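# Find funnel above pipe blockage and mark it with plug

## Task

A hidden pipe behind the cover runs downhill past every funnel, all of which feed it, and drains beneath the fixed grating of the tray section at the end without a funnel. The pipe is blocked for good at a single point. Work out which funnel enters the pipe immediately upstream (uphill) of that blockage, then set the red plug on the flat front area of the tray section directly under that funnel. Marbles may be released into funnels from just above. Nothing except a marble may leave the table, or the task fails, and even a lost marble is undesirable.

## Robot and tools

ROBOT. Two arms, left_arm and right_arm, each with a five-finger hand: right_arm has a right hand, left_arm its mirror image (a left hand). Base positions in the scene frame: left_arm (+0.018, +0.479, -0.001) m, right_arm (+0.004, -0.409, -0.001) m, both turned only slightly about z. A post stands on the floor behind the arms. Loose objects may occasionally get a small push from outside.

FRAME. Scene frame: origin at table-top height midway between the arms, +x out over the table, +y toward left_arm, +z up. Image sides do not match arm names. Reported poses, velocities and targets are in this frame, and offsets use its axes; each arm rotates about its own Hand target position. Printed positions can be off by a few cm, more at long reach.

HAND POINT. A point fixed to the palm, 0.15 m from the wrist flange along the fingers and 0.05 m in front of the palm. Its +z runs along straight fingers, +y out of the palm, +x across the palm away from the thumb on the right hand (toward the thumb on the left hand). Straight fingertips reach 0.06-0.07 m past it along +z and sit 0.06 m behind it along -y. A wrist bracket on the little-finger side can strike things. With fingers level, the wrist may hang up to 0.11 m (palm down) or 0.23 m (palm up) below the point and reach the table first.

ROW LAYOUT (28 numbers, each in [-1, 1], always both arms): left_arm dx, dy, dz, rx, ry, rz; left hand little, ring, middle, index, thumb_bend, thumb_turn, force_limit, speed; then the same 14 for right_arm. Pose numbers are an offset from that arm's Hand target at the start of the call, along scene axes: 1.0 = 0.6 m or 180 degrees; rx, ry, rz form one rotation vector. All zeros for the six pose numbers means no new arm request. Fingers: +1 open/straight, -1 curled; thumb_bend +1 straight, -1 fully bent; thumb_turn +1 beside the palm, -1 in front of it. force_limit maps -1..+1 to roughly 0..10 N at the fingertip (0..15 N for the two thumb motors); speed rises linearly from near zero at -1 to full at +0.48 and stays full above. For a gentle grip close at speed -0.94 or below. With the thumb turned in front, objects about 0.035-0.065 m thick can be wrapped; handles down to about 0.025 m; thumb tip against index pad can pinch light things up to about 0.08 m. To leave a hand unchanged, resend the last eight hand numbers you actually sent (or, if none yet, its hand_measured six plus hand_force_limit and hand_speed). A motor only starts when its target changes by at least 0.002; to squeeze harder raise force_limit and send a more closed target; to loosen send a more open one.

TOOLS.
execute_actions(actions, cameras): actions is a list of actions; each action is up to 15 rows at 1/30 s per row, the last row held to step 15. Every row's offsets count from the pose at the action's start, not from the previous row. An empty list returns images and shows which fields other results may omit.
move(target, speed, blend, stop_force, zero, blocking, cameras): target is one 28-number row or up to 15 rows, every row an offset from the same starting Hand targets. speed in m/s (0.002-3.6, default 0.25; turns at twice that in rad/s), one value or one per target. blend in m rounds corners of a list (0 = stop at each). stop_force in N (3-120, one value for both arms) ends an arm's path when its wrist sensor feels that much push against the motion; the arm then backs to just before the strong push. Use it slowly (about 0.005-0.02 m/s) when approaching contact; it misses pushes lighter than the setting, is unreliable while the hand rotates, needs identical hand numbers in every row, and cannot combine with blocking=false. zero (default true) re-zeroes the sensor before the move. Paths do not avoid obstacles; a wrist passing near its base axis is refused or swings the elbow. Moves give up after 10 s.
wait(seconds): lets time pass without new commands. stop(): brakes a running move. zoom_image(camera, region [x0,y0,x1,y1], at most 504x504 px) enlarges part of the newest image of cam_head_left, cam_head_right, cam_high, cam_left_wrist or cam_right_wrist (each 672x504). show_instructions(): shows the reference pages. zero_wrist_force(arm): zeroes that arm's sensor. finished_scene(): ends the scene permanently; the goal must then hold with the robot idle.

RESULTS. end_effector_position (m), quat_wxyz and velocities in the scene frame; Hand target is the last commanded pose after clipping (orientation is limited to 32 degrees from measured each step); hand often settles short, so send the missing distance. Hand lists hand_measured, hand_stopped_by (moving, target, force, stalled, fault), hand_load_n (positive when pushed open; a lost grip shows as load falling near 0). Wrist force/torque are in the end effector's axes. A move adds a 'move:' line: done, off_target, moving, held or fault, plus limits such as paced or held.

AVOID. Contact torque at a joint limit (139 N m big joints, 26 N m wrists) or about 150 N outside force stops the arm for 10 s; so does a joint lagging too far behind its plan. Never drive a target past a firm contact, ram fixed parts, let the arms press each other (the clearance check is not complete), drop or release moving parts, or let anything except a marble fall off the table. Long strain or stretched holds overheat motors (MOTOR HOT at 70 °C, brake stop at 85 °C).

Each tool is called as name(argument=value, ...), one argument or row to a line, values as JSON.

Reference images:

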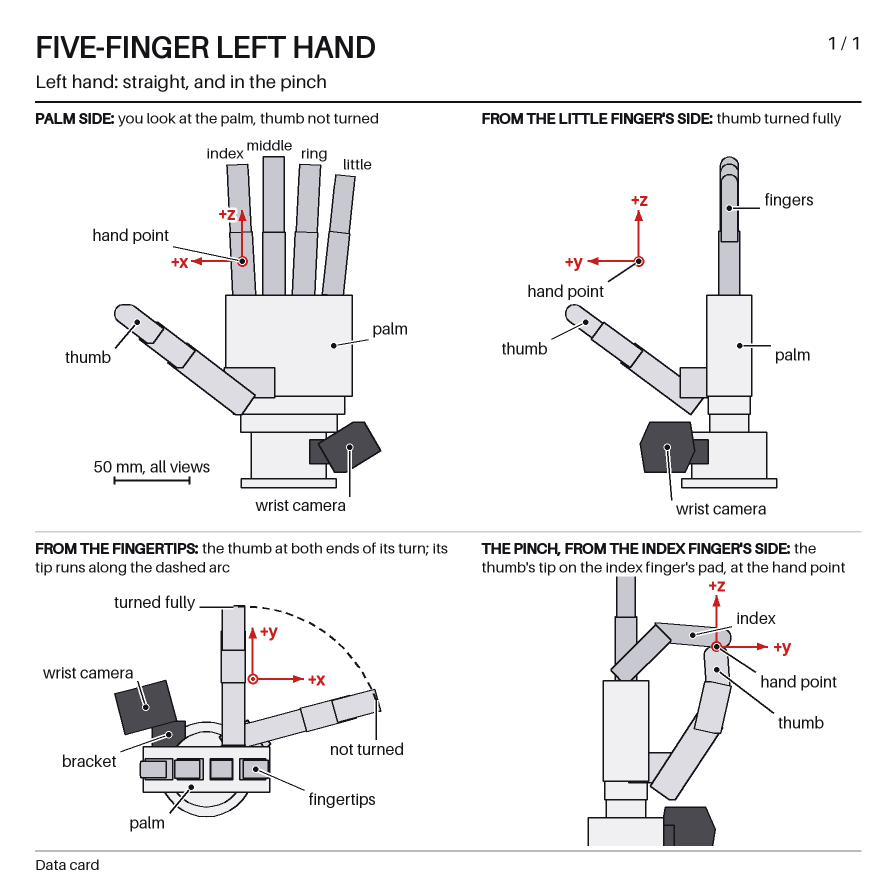

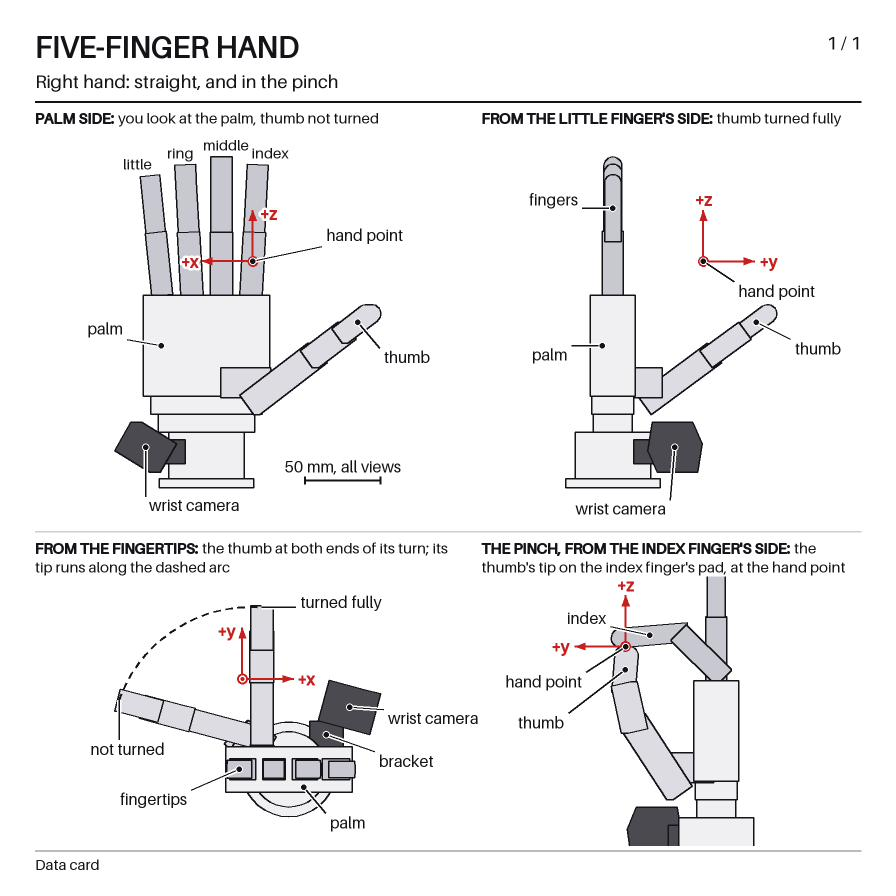

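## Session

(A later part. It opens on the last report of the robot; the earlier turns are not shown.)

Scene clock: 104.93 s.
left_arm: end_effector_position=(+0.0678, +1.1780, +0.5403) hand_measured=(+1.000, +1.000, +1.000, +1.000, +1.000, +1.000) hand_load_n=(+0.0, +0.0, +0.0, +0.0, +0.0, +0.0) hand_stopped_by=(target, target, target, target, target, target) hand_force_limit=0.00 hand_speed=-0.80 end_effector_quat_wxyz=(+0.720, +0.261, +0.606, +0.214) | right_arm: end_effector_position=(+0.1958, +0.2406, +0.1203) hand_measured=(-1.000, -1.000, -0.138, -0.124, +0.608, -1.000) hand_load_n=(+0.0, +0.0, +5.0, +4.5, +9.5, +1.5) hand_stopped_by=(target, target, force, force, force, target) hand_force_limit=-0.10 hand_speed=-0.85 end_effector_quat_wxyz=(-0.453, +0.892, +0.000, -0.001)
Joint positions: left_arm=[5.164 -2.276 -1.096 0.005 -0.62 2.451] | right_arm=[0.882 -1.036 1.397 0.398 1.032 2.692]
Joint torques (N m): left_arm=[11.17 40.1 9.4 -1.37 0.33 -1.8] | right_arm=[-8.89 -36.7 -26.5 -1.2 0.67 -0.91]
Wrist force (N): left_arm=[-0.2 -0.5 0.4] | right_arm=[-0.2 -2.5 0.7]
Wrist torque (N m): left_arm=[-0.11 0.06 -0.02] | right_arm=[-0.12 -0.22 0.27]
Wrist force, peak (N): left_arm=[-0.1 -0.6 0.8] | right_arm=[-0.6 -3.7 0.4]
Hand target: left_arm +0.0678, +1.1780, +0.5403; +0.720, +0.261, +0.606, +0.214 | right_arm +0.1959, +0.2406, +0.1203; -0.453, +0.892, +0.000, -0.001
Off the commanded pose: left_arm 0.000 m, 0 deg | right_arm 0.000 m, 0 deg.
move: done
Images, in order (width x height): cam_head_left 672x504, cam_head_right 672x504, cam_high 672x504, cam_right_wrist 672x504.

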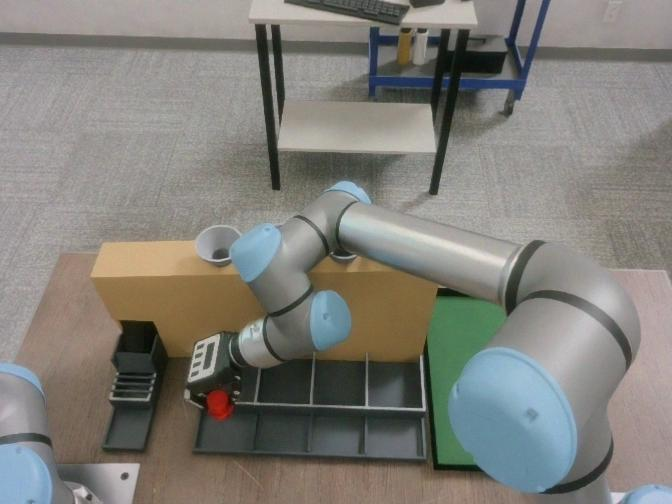

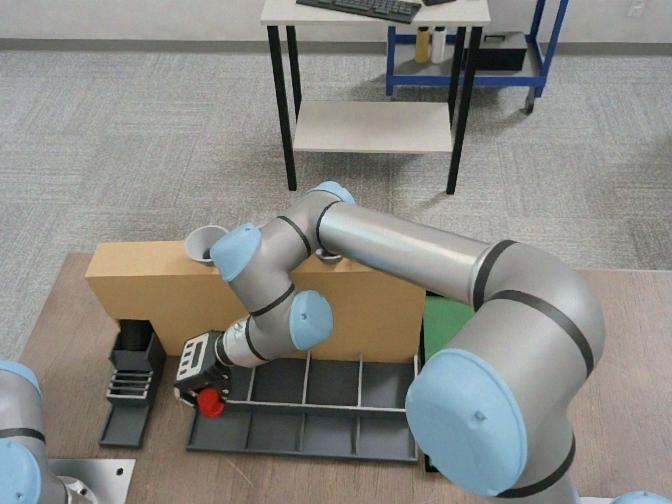

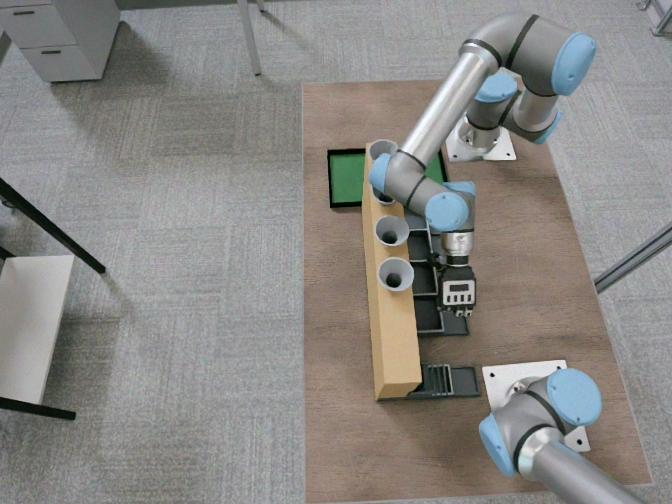

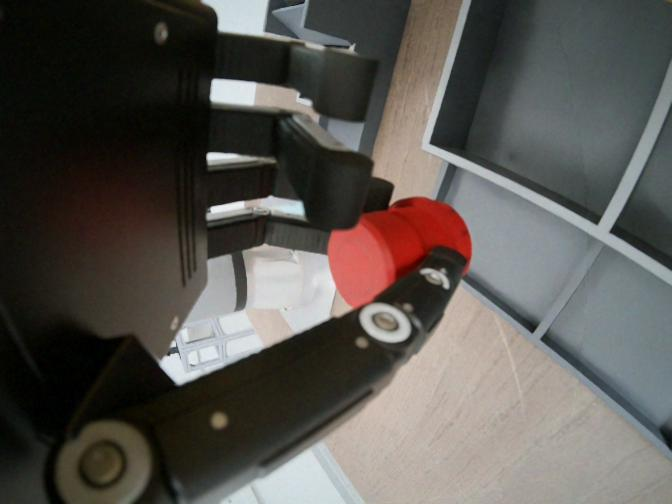

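move(
  target=[0,0,0,0,0,0,1,1,1,1,1,1,0,-0.8,-0.011,0,-0.108,0,0,0,-1,-1,-0.35,-0.3,0.55,-1,-0.1,-0.85],
  speed=0.08,
  stop_force=4,
  cameras=["cam_right_wrist","cam_head_left","cam_head_right","cam_high"],
)

zoom_image(
  camera="cam_head_left",
  region=[170, 370, 290, 470],
)

zoom_image(
  camera="cam_right_wrist",
  region=[300, 50, 672, 400],
)

zoom_image(
  camera="cam_high",
  region=[400, 260, 500, 360],
)

Scene clock: 106.13 s.
left_arm: end_effector_position=(+0.0678, +1.1780, +0.5403) hand_measured=(+1.000, +1.000, +1.000, +1.000, +1.000, +1.000) hand_load_n=(+0.0, +0.0, +0.0, +0.0, +0.0, +0.0) hand_stopped_by=(target, target, target, target, target, target) hand_force_limit=0.00 hand_speed=-0.80 end_effector_quat_wxyz=(+0.720, +0.261, +0.606, +0.214) | right_arm: end_effector_position=(+0.1935, +0.2406, +0.0967) hand_measured=(-1.000, -1.000, -0.138, -0.124, +0.608, -1.000) hand_load_n=(+0.5, +0.0, +5.0, +4.5, +9.5, +1.0) hand_stopped_by=(target, target, force, force, force, target) hand_force_limit=-0.10 hand_speed=-0.85 end_effector_quat_wxyz=(-0.453, +0.892, +0.000, -0.001)
Joint positions: left_arm=[5.164 -2.276 -1.096 0.005 -0.62 2.451] | right_arm=[0.886 -1.018 1.432 0.342 1.035 2.695]
Joint torques (N m): left_arm=[10.85 38.46 8.28 -1.43 0.29 -1.79] | right_arm=[-0.81 -38.91 -19.64 0.8 -0.47 -0.02]
Wrist force (N): left_arm=[0.0 -0.5 0.5] | right_arm=[-0.5 -3.1 0.6]
Wrist torque (N m): left_arm=[-0.11 0.03 -0.01] | right_arm=[-0.23 -0.14 0.23]
Wrist force, peak (N): left_arm=[-0.1 -0.8 0.6] | right_arm=[-0.3 -3.2 2.4]
Hand target: left_arm +0.0678, +1.1780, +0.5403; +0.720, +0.261, +0.606, +0.214 | right_arm +0.1935, +0.2406, +0.0967; -0.453, +0.892, +0.000, -0.001 (not the last commanded pose)
Off the commanded pose: left_arm 0.000 m, 0 deg | right_arm 0.041 m, 0 deg.
FORCE FAULT: contact force on the right arm reached its limit, and that arm stopped. The contact can be on any part of that arm, not only on its tool. That arm's remaining commands of this call were not run. That arm is still stopped at the end of this call. That arm stays stopped for about 10 more seconds. Until then a move that you send moves the other arm only, and its call returns only when the move has ended. Once the stop has ended, the next robot result says so. If the stop ends while you think or write, that arm runs what you send next, counted from a new Hand target: where the arm stands when the stop ends. While its stop runs, that arm, its gripper or tool too, takes no new command. Until it ends, the stop uses up actions while you think or wait. An arm that is not stopped still takes commands.
move: fault (right_arm)
Images, in order (width x height): cam_head_left 672x504, cam_head_right 672x504, cam_high 672x504, cam_right_wrist 672x504.

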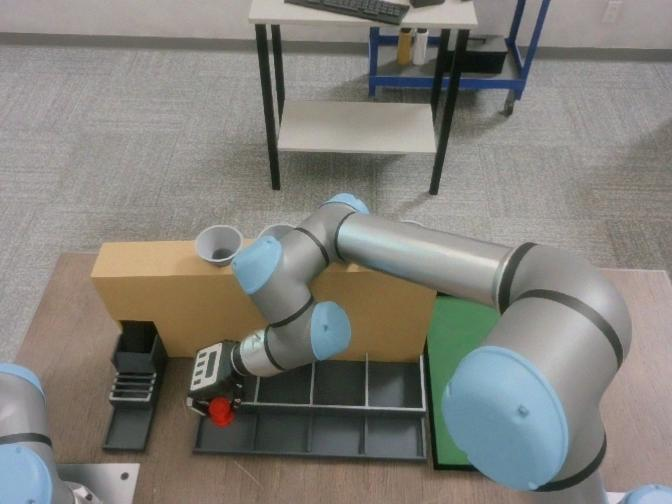

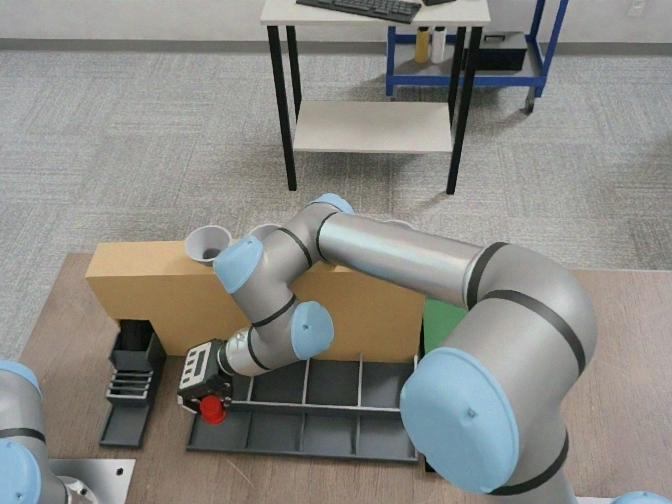

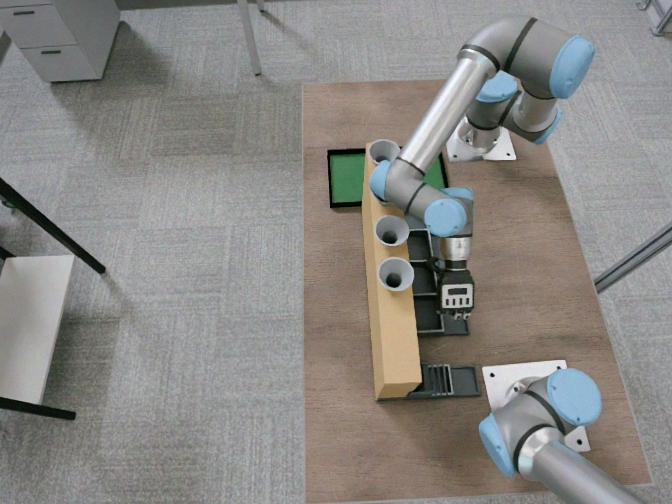

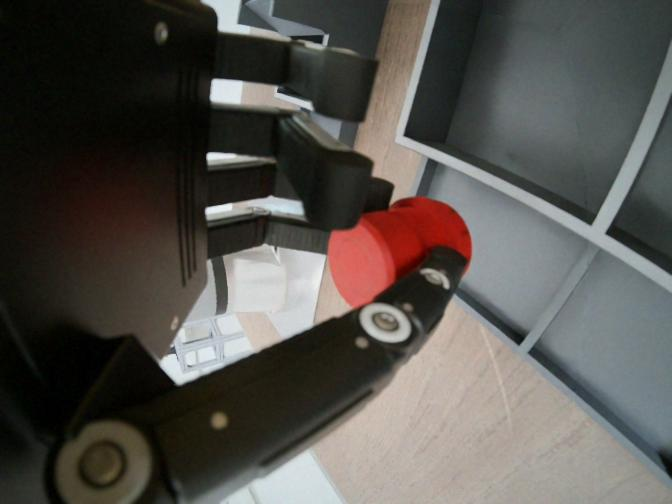

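Scaled by 4.200 from the camera's image (finer frame: 960x720).

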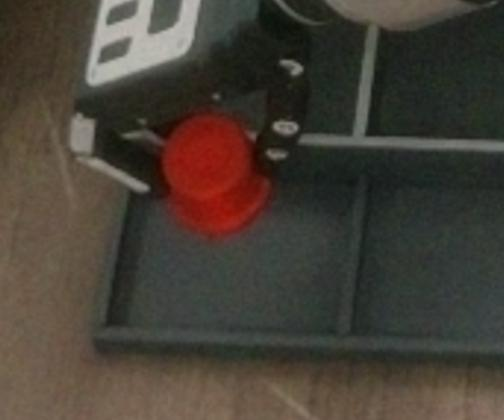

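Scaled by 1.355 from the camera's image (finer frame: 960x720).

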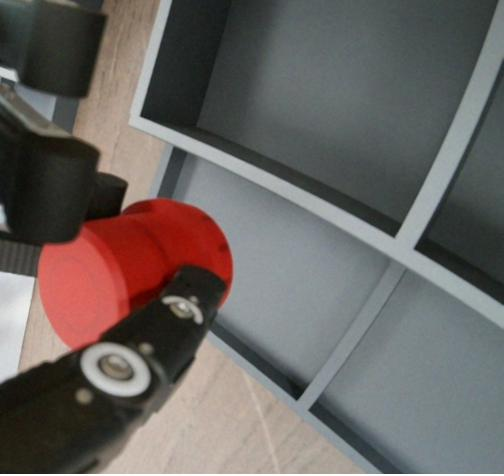

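Scaled by 5.040 from the camera's image (finer frame: 960x720).

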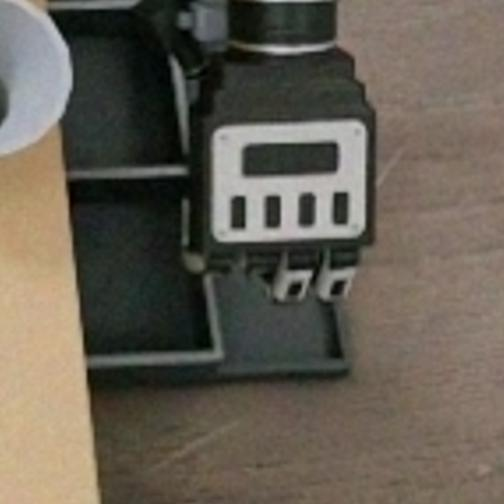

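wait(
  seconds=10.5,
  cameras=["cam_head_left","cam_high"],
)

Scene clock: 116.83 s.
left_arm: end_effector_position=(+0.0678, +1.1780, +0.5403) hand_measured=(+1.000, +1.000, +1.000, +1.000, +1.000, +1.000) hand_load_n=(+0.0, +0.0, +0.0, +0.0, +0.0, +0.0) hand_stopped_by=(target, target, target, target, target, target) hand_force_limit=0.00 hand_speed=-0.80 end_effector_quat_wxyz=(+0.720, +0.261, +0.606, +0.214) | right_arm: end_effector_position=(+0.1935, +0.2406, +0.0967) hand_measured=(-1.000, -1.000, -0.138, -0.124, +0.608, -1.000) hand_load_n=(+0.0, +0.0, +5.0, +4.5, +9.5, +1.0) hand_stopped_by=(target, target, force, force, force, target) hand_force_limit=-0.10 hand_speed=-0.85 end_effector_quat_wxyz=(-0.453, +0.892, +0.000, -0.001)
Joint positions: left_arm=[5.164 -2.276 -1.096 0.005 -0.62 2.451] | right_arm=[0.886 -1.018 1.432 0.342 1.035 2.695]
Joint torques (N m): left_arm=[11.39 39.77 8.66 -1.58 0.93 -1.99] | right_arm=[0.4 -38.71 -20.36 0.73 -0.67 -0.27]
Wrist force (N): left_arm=[0.0 -0.7 0.5] | right_arm=[-0.8 -3.2 0.6]
Wrist torque (N m): left_arm=[-0.14 0.04 0.01] | right_arm=[-0.25 -0.11 0.21]
Wrist force, peak (N): left_arm=[0.0 -1.0 0.2] | right_arm=[-0.7 -3.4 0.6]
Hand target: left_arm +0.0678, +1.1780, +0.5403; +0.720, +0.261, +0.606, +0.214 | right_arm +0.1935, +0.2406, +0.0967; -0.453, +0.892, +0.000, -0.001 (not the last commanded pose)
Off the commanded pose: left_arm 0.000 m, 0 deg | right_arm 0.041 m, 0 deg.
FORCE FAULT, CONTINUED: the right arm's stop, for the force fault that an earlier result reported, is over. The rest of the stop counts as 19 of the actions that you can send in this scene. That arm's target is now where it stood when the stop ended, not its last command. That arm accepts commands again.
wait: 10.00 of 10.5 s (the remaining seconds did not pass); at rest from the start

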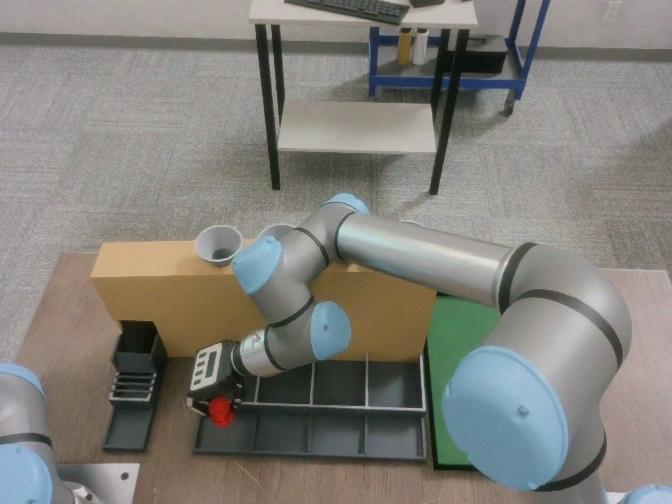

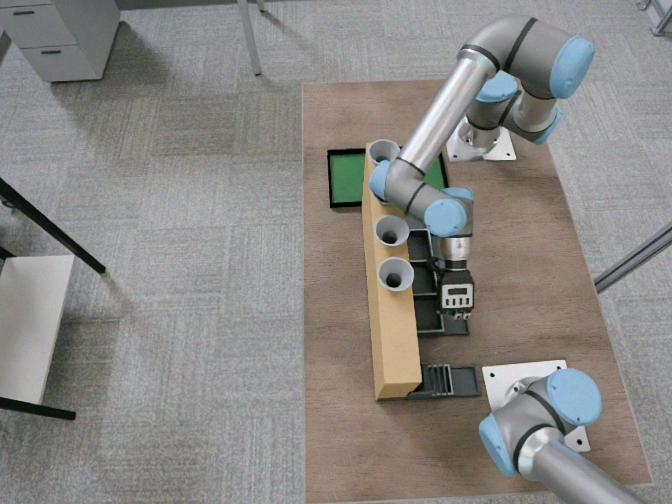

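move(
  target=[
    [0,0,0,0,0,0,1,1,1,1,1,1,0,-0.8,0,0,0.1,0,0,0,-1,-1,-0.35,-0.3,0.55,-1,-0.1,-0.85],
    [0,0,0,0,0,0,1,1,1,1,1,1,0,-0.8,0.006,0.012,0.08,0,0,-0.222,-1,-1,-0.35,-0.3,0.55,-1,-0.1,-0.85],
  ],
  speed=0.1,
  cameras=["cam_right_wrist","cam_head_left","cam_head_right","cam_high"],
)

zoom_image(
  camera="cam_head_left",
  region=[140, 330, 320, 484],
)

Scene clock: 121.93 s.
left_arm: end_effector_position=(+0.0678, +1.1780, +0.5403) hand_measured=(+1.000, +1.000, +1.000, +1.000, +1.000, +1.000) hand_load_n=(+0.0, +0.0, +0.0, +0.0, +0.0, +0.0) hand_stopped_by=(target, target, target, target, target, target) hand_force_limit=0.00 hand_speed=-0.80 end_effector_quat_wxyz=(+0.720, +0.261, +0.606, +0.214) | right_arm: end_effector_position=(+0.1970, +0.2478, +0.1447) hand_measured=(-1.000, -1.000, -0.138, -0.124, +0.608, -1.000) hand_load_n=(+0.0, +0.5, +4.5, +4.0, +9.0, +1.5) hand_stopped_by=(target, target, force, force, force, target) hand_force_limit=-0.10 hand_speed=-0.85 end_effector_quat_wxyz=(-0.426, +0.838, -0.304, +0.154)
Joint positions: left_arm=[5.164 -2.276 -1.096 0.005 -0.62 2.451] | right_arm=[1.096 -1.107 1.421 0.33 1.75 3.277]
Joint torques (N m): left_arm=[10.5 38.68 9.23 -1.48 0.8 -2.21] | right_arm=[-10.24 -46.86 -13.29 -1.29 -0.74 -0.06]
Wrist force (N): left_arm=[-0.3 -0.5 0.2] | right_arm=[-0.4 -3.4 0.3]
Wrist torque (N m): left_arm=[-0.10 0.06 -0.02] | right_arm=[-0.27 -0.15 0.35]
Wrist force, peak (N): left_arm=[-0.3 -0.6 0.8] | right_arm=[-0.5 -4.3 0.2]
Hand target: left_arm +0.0678, +1.1780, +0.5403; +0.720, +0.261, +0.606, +0.214 | right_arm +0.1971, +0.2478, +0.1447; -0.426, +0.838, -0.305, +0.154
Off the commanded pose: left_arm 0.000 m, 0 deg | right_arm 0.000 m, 0 deg.
move: done
Images, in order (width x height): cam_head_left 672x504, cam_head_right 672x504, cam_high 672x504, cam_right_wrist 672x504.

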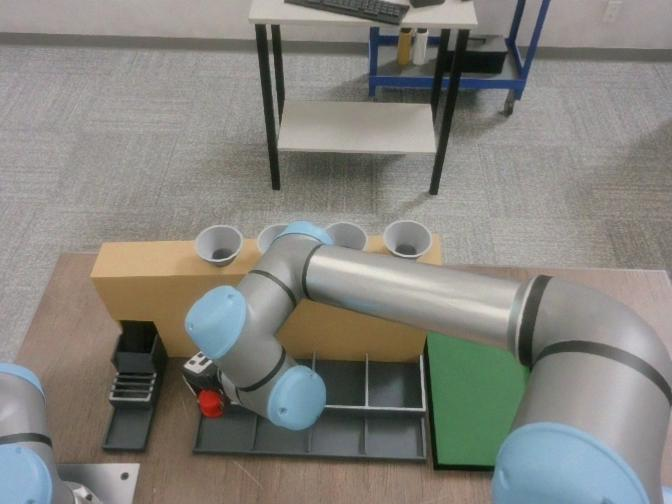

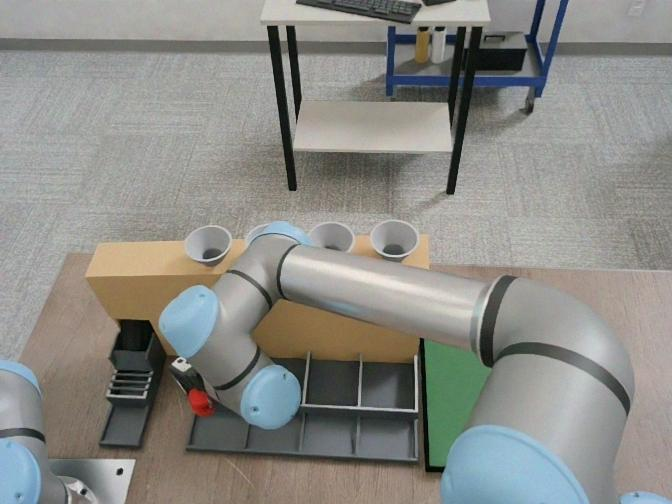

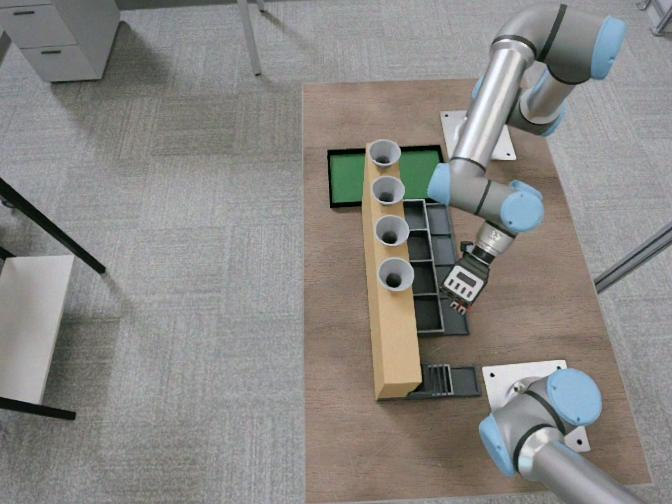

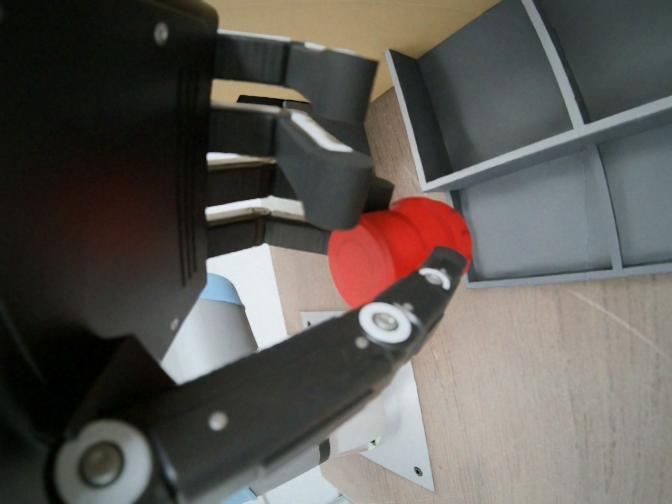

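Scaled by 2.800 from the camera's image (finer frame: 960x720).

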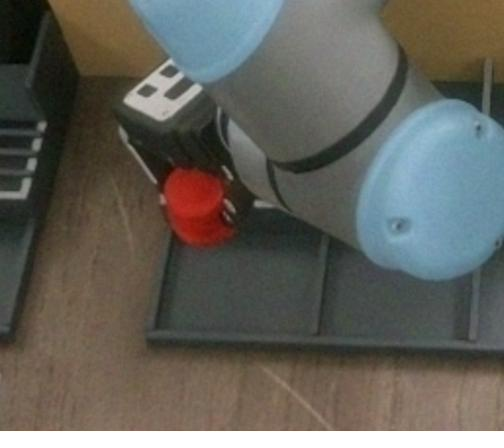

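move(
  target=[0,0,0,0,0,0,1,1,1,1,1,1,0,-0.8,0.002,-0.007,-0.14,0,0,0,-1,-1,-0.35,-0.3,0.55,-1,-0.1,-0.85],
  speed=0.06,
  stop_force=6,
  cameras=["cam_right_wrist","cam_head_left","cam_head_right","cam_high"],
)

zoom_image(
  camera="cam_head_left",
  region=[170, 370, 290, 470],
)

zoom_image(
  camera="cam_high",
  region=[400, 260, 500, 360],
)

Scene clock: 124.83 s.
left_arm: end_effector_position=(+0.0678, +1.1780, +0.5403) hand_measured=(+1.000, +1.000, +1.000, +1.000, +1.000, +1.000) hand_load_n=(+0.0, +0.0, +0.0, +0.0, +0.0, +0.0) hand_stopped_by=(target, target, target, target, target, target) hand_force_limit=0.00 hand_speed=-0.80 end_effector_quat_wxyz=(+0.720, +0.261, +0.606, +0.214) | right_arm: end_effector_position=(+0.1983, +0.2436, +0.0607) hand_measured=(-1.000, -1.000, -0.138, -0.124, +0.608, -1.000) hand_load_n=(+0.0, +0.0, +5.0, +4.5, +9.0, +1.5) hand_stopped_by=(target, target, force, force, force, target) hand_force_limit=-0.10 hand_speed=-0.85 end_effector_quat_wxyz=(-0.426, +0.838, -0.305, +0.154)
Joint positions: left_arm=[5.164 -2.276 -1.096 0.005 -0.62 2.451] | right_arm=[1.09 -1.037 1.545 0.135 1.746 3.273]
Joint torques (N m): left_arm=[9.09 38.89 9.4 -1.45 0.73 -2.06] | right_arm=[5.37 -47.6 -29.73 -1.47 0.04 -0.09]
Wrist force (N): left_arm=[-0.2 -0.7 0.4] | right_arm=[-0.5 -3.5 0.2]
Wrist torque (N m): left_arm=[-0.14 0.06 -0.01] | right_arm=[-0.27 -0.13 0.34]
Wrist force, peak (N): left_arm=[-0.1 -0.9 0.5] | right_arm=[-0.5 -4.5 -0.2]
Hand target: left_arm +0.0678, +1.1780, +0.5403; +0.720, +0.261, +0.606, +0.214 | right_arm +0.1983, +0.2436, +0.0607; -0.426, +0.838, -0.305, +0.154
Off the commanded pose: left_arm 0.000 m, 0 deg | right_arm 0.000 m, 0 deg.
move: done
Images, in order (width x height): cam_head_left 672x504, cam_head_right 672x504, cam_high 672x504, cam_right_wrist 672x504.

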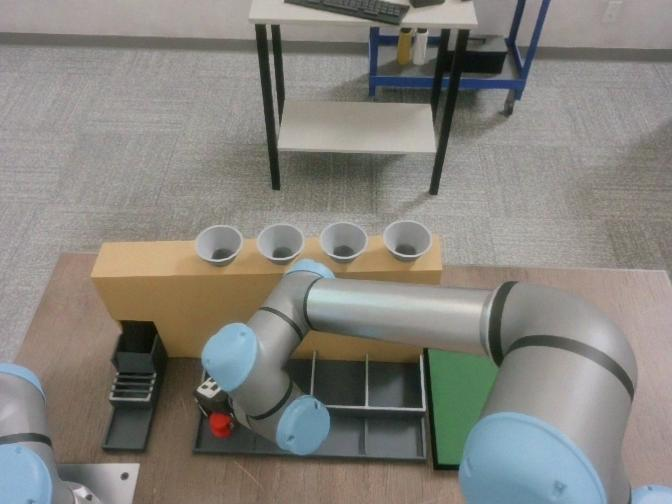

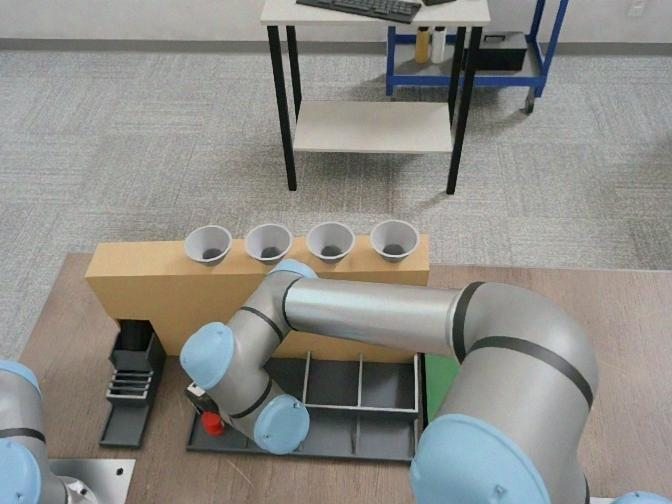

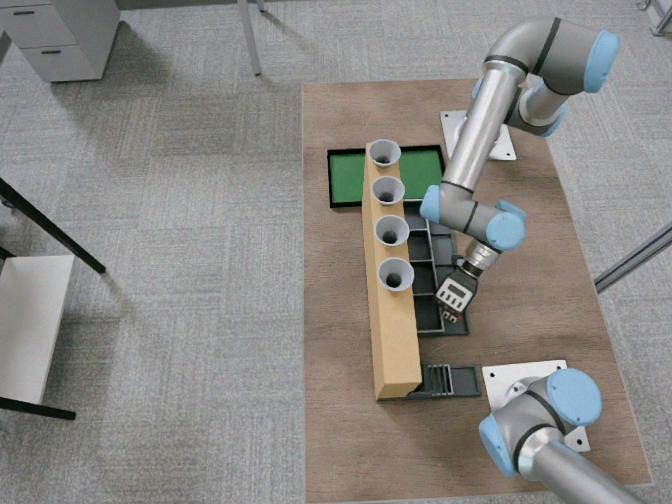

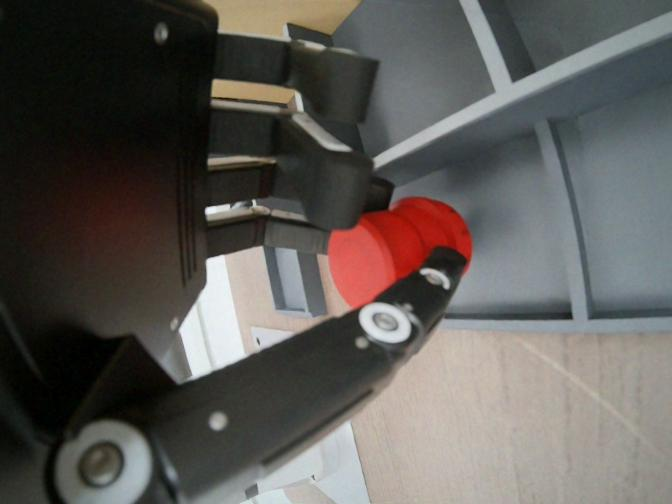

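Scaled by 4.200 from the camera's image (finer frame: 960x720).

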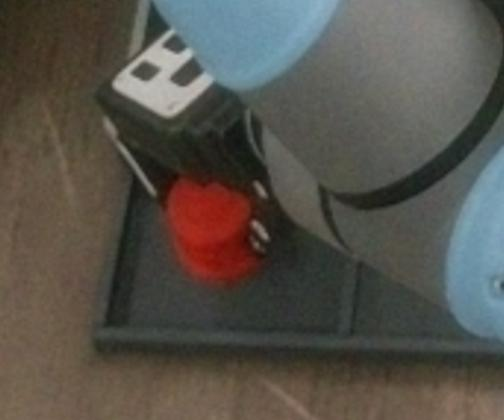

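Scaled by 5.040 from the camera's image (finer frame: 960x720).

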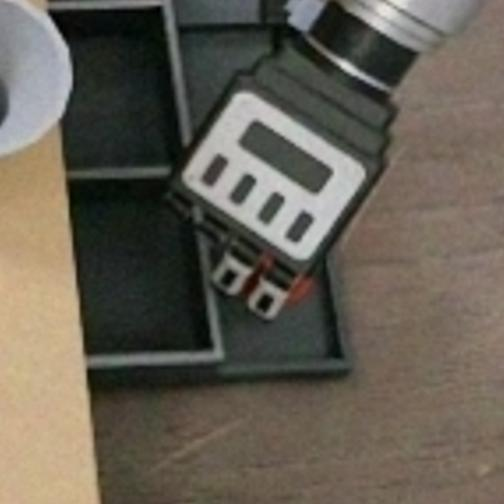

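move(
  target=[0,0,0,0,0,0,1,1,1,1,1,1,0,-0.8,0.002,0.0,-0.05,0,0,0,-1,-1,-0.35,-0.3,0.55,-1,-0.1,-0.85],
  speed=0.012,
  stop_force=3.5,
  cameras=["cam_right_wrist","cam_head_left","cam_head_right","cam_high"],
)

zoom_image(
  camera="cam_head_left",
  region=[170, 370, 290, 470],
)

Scene clock: 127.20 s.
left_arm: end_effector_position=(+0.0678, +1.1780, +0.5403) hand_measured=(+1.000, +1.000, +1.000, +1.000, +1.000, +1.000) hand_load_n=(+0.0, +0.0, +0.0, +0.0, +0.0, +0.0) hand_stopped_by=(target, target, target, target, target, target) hand_force_limit=0.00 hand_speed=-0.80 end_effector_quat_wxyz=(+0.720, +0.261, +0.606, +0.214) | right_arm: end_effector_position=(+0.1987, +0.2436, +0.0510) hand_measured=(-1.000, -1.000, -0.138, -0.124, +0.608, -1.000) hand_load_n=(+0.0, +0.0, +3.5, +4.0, +9.5, +1.5) hand_stopped_by=(target, target, force, force, force, target) hand_force_limit=-0.10 hand_speed=-0.85 end_effector_quat_wxyz=(-0.426, +0.838, -0.305, +0.154)
Joint positions: left_arm=[5.164 -2.276 -1.096 0.005 -0.62 2.451] | right_arm=[1.089 -1.026 1.554 0.114 1.745 3.273]
Joint torques (N m): left_arm=[10.63 39.59 8.26 -1.52 0.82 -2.07] | right_arm=[-3.65 -46.39 -30.05 0.13 1.64 -0.59]
Wrist force (N): left_arm=[0.0 -0.3 0.4] | right_arm=[-4.4 -2.3 -1.7]
Wrist torque (N m): left_arm=[-0.06 0.04 -0.02] | right_arm=[-0.09 0.10 0.31]
Wrist force, peak (N): left_arm=[0.3 -0.9 0.4] | right_arm=[-5.0 -6.2 -4.1]
Hand target: left_arm +0.0678, +1.1780, +0.5403; +0.720, +0.261, +0.606, +0.214 | right_arm +0.1987, +0.2436, +0.0510; -0.426, +0.838, -0.305, +0.154 (not the last commanded pose)
Off the commanded pose: left_arm 0.000 m, 0 deg | right_arm 0.020 m, 0 deg.
move: contact (right_arm)
Images, in order (width x height): cam_head_left 672x504, cam_head_right 672x504, cam_high 672x504, cam_right_wrist 672x504.

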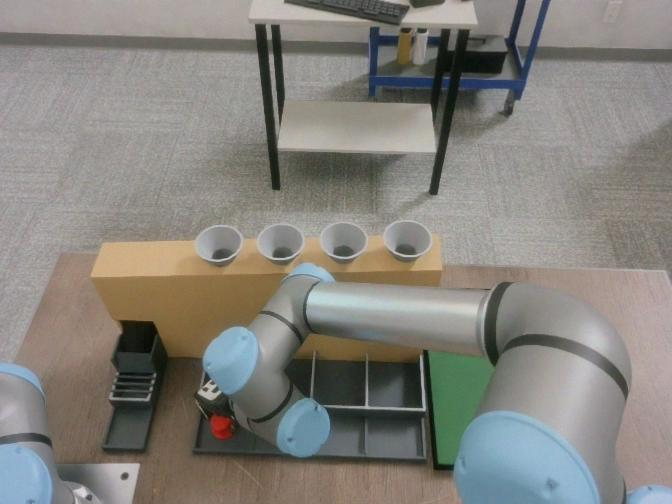

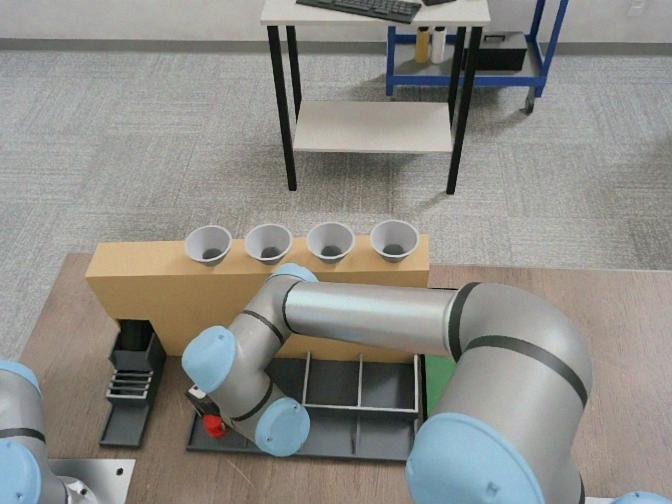

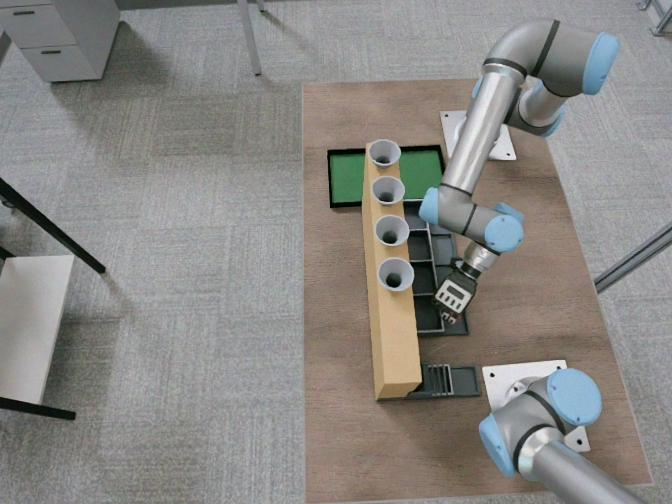

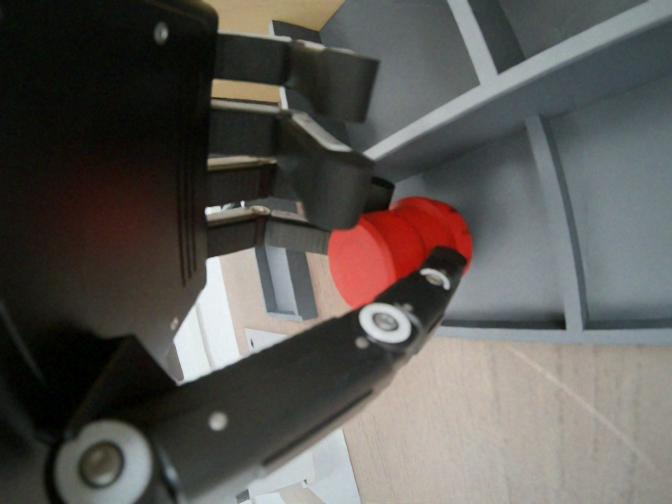

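Scaled by 4.200 from the camera's image (finer frame: 960x720).

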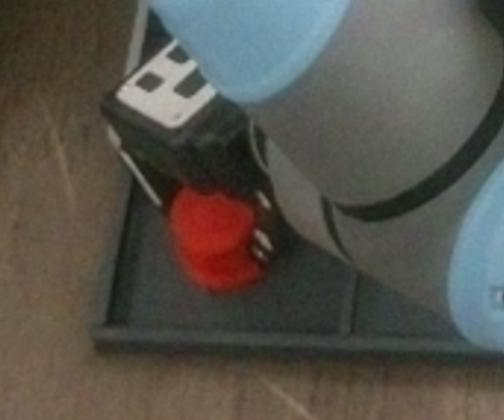

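move(
  target=[
    [0,0,0,0,0,0,1,1,1,1,1,1,0,-0.8,-0.003,0.0,0.008,0,0,0,-1,-1,-0.35,-0.3,0.55,-1,-0.1,-0.85],
    [0,0,0,0,0,0,1,1,1,1,1,1,0,-0.8,-0.0125,0.0,0.006,0,0,0,-1,-1,-0.35,-0.3,0.55,-1,-0.1,-0.85],
  ],
  speed=0.03,
)

move(
  target=[0,0,0,0,0,0,1,1,1,1,1,1,0,-0.8,0,0.0,-0.05,0,0,0,-1,-1,-0.35,-0.3,0.55,-1,-0.1,-0.85],
  speed=0.012,
  stop_force=3.5,
  cameras=["cam_right_wrist","cam_head_left","cam_head_right","cam_high"],
)

zoom_image(
  camera="cam_head_left",
  region=[170, 370, 290, 470],
)

zoom_image(
  camera="cam_right_wrist",
  region=[250, 50, 622, 400],
)

Scene clock: 128.90 s.
left_arm: end_effector_position=(+0.0678, +1.1780, +0.5403) hand_measured=(+1.000, +1.000, +1.000, +1.000, +1.000, +1.000) hand_load_n=(+0.0, +0.0, +0.0, +0.0, +0.5, +0.0) hand_stopped_by=(target, target, target, target, target, target) hand_force_limit=0.00 hand_speed=-0.80 end_effector_quat_wxyz=(+0.720, +0.261, +0.606, +0.214) | right_arm: end_effector_position=(+0.1911, +0.2435, +0.0545) hand_measured=(-1.000, -1.000, -0.138, -0.124, +0.608, -1.000) hand_load_n=(+0.0, +0.0, +5.0, +4.5, +9.5, +1.0) hand_stopped_by=(target, target, force, force, force, target) hand_force_limit=-0.10 hand_speed=-0.85 end_effector_quat_wxyz=(-0.426, +0.838, -0.305, +0.154)
Joint positions: left_arm=[5.164 -2.276 -1.096 0.005 -0.62 2.451] | right_arm=[1.103 -1.033 1.556 0.121 1.756 3.281]
Joint torques (N m): left_arm=[9.51 40.78 9.86 -1.66 0.94 -2.01] | right_arm=[-9.16 -45.96 -26.66 0.83 -1.98 -1.45]
Wrist force (N): left_arm=[-0.2 -0.5 0.7] | right_arm=[0.2 -3.6 0.3]
Wrist torque (N m): left_arm=[-0.13 0.06 -0.01] | right_arm=[-0.28 -0.25 0.25]
Wrist force, peak (N): left_arm=[-0.2 -0.6 0.8] | right_arm=[-5.1 -3.2 -2.8]
Hand target: left_arm +0.0678, +1.1780, +0.5403; +0.720, +0.261, +0.606, +0.214 | right_arm +0.1912, +0.2436, +0.0546; -0.426, +0.838, -0.305, +0.154
Off the commanded pose: left_arm 0.000 m, 0 deg | right_arm 0.000 m, 0 deg.
move: done

Scene clock: 131.03 s.
left_arm: end_effector_position=(+0.0678, +1.1780, +0.5403) hand_measured=(+1.000, +1.000, +1.000, +1.000, +1.000, +1.000) hand_load_n=(+0.0, +0.0, +0.0, +0.0, +0.0, +0.0) hand_stopped_by=(target, target, target, target, target, target) hand_force_limit=0.00 hand_speed=-0.80 end_effector_quat_wxyz=(+0.720, +0.261, +0.606, +0.214) | right_arm: end_effector_position=(+0.1912, +0.2436, +0.0416) hand_measured=(-1.000, -1.000, -0.138, -0.124, +0.608, -1.000) hand_load_n=(+0.0, +0.0, +5.5, +4.0, +9.5, +0.5) hand_stopped_by=(target, target, force, force, force, target) hand_force_limit=-0.10 hand_speed=-0.85 end_effector_quat_wxyz=(-0.426, +0.838, -0.305, +0.154)
Joint positions: left_arm=[5.164 -2.276 -1.096 0.005 -0.62 2.451] | right_arm=[1.103 -1.017 1.569 0.092 1.756 3.281]
Joint torques (N m): left_arm=[10.32 39.13 7.73 -1.77 1.1 -2] | right_arm=[-5.35 -46.59 -28.6 0.97 -2.62 -1.6]
Wrist force (N): left_arm=[0.0 -0.3 0.4] | right_arm=[1.0 -4.9 -0.6]
Wrist torque (N m): left_arm=[-0.08 0.03 -0.01] | right_arm=[-0.32 -0.21 0.23]
Wrist force, peak (N): left_arm=[-0.1 -0.6 0.8] | right_arm=[2.9 -7.8 -2.0]
Hand target: left_arm +0.0678, +1.1780, +0.5403; +0.720, +0.261, +0.606, +0.214 | right_arm +0.1912, +0.2436, +0.0416; -0.426, +0.838, -0.305, +0.154 (not the last commanded pose)
Off the commanded pose: left_arm 0.000 m, 0 deg | right_arm 0.017 m, 0 deg.
move: contact (right_arm)
Images, in order (width x height): cam_head_left 672x504, cam_head_right 672x504, cam_high 672x504, cam_right_wrist 672x504.

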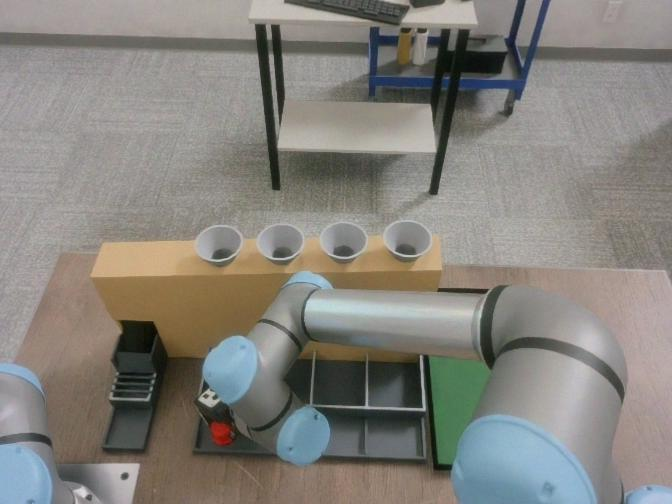

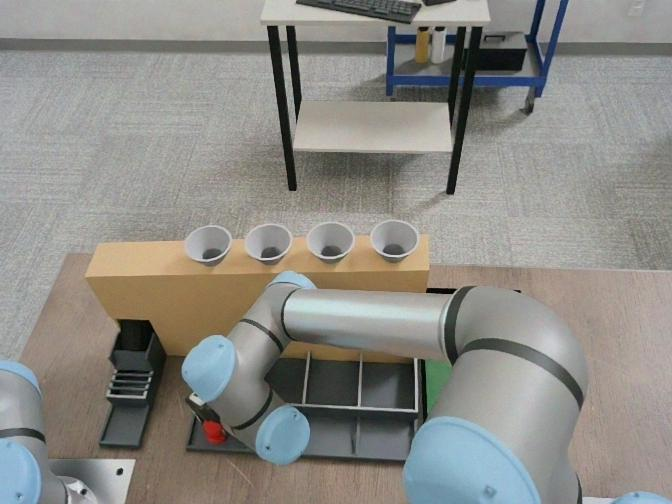

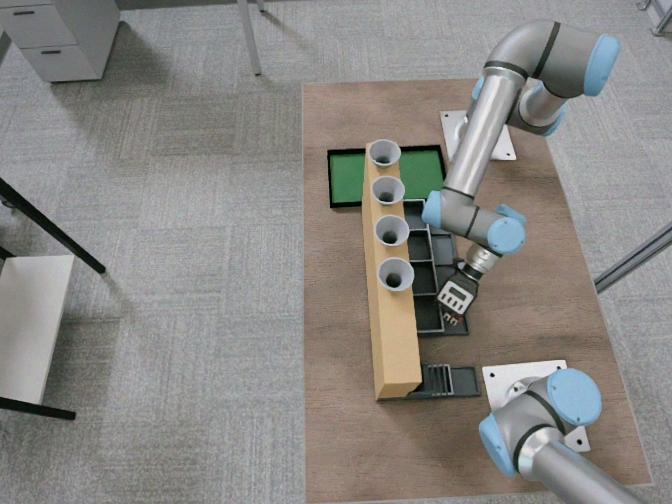

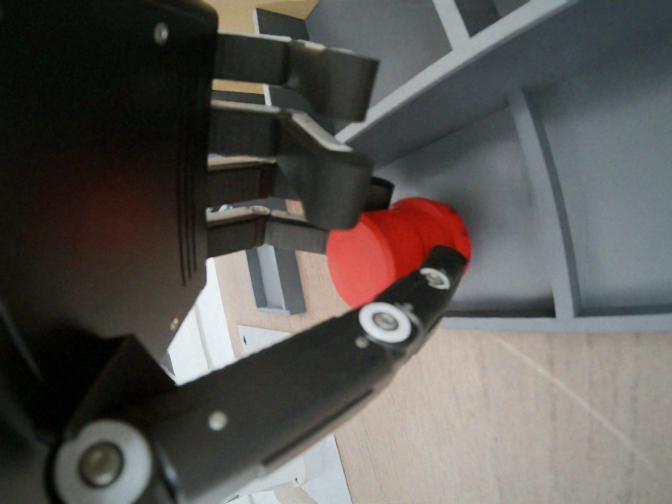

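Scaled by 4.200 from the camera's image (finer frame: 960x720).

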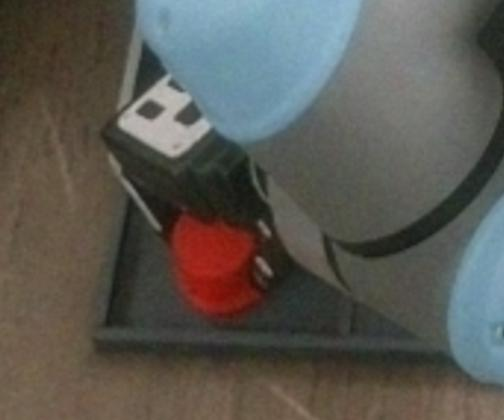

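Scaled by 1.355 from the camera's image (finer frame: 960x720).

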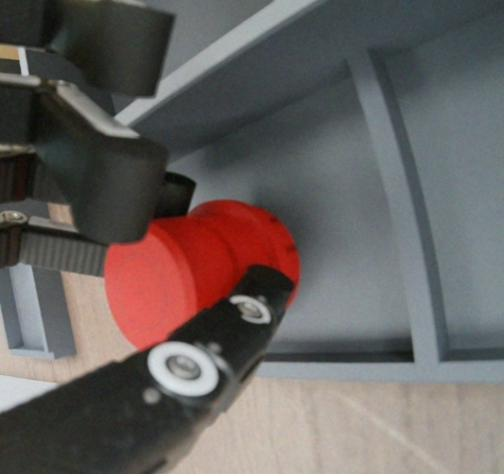

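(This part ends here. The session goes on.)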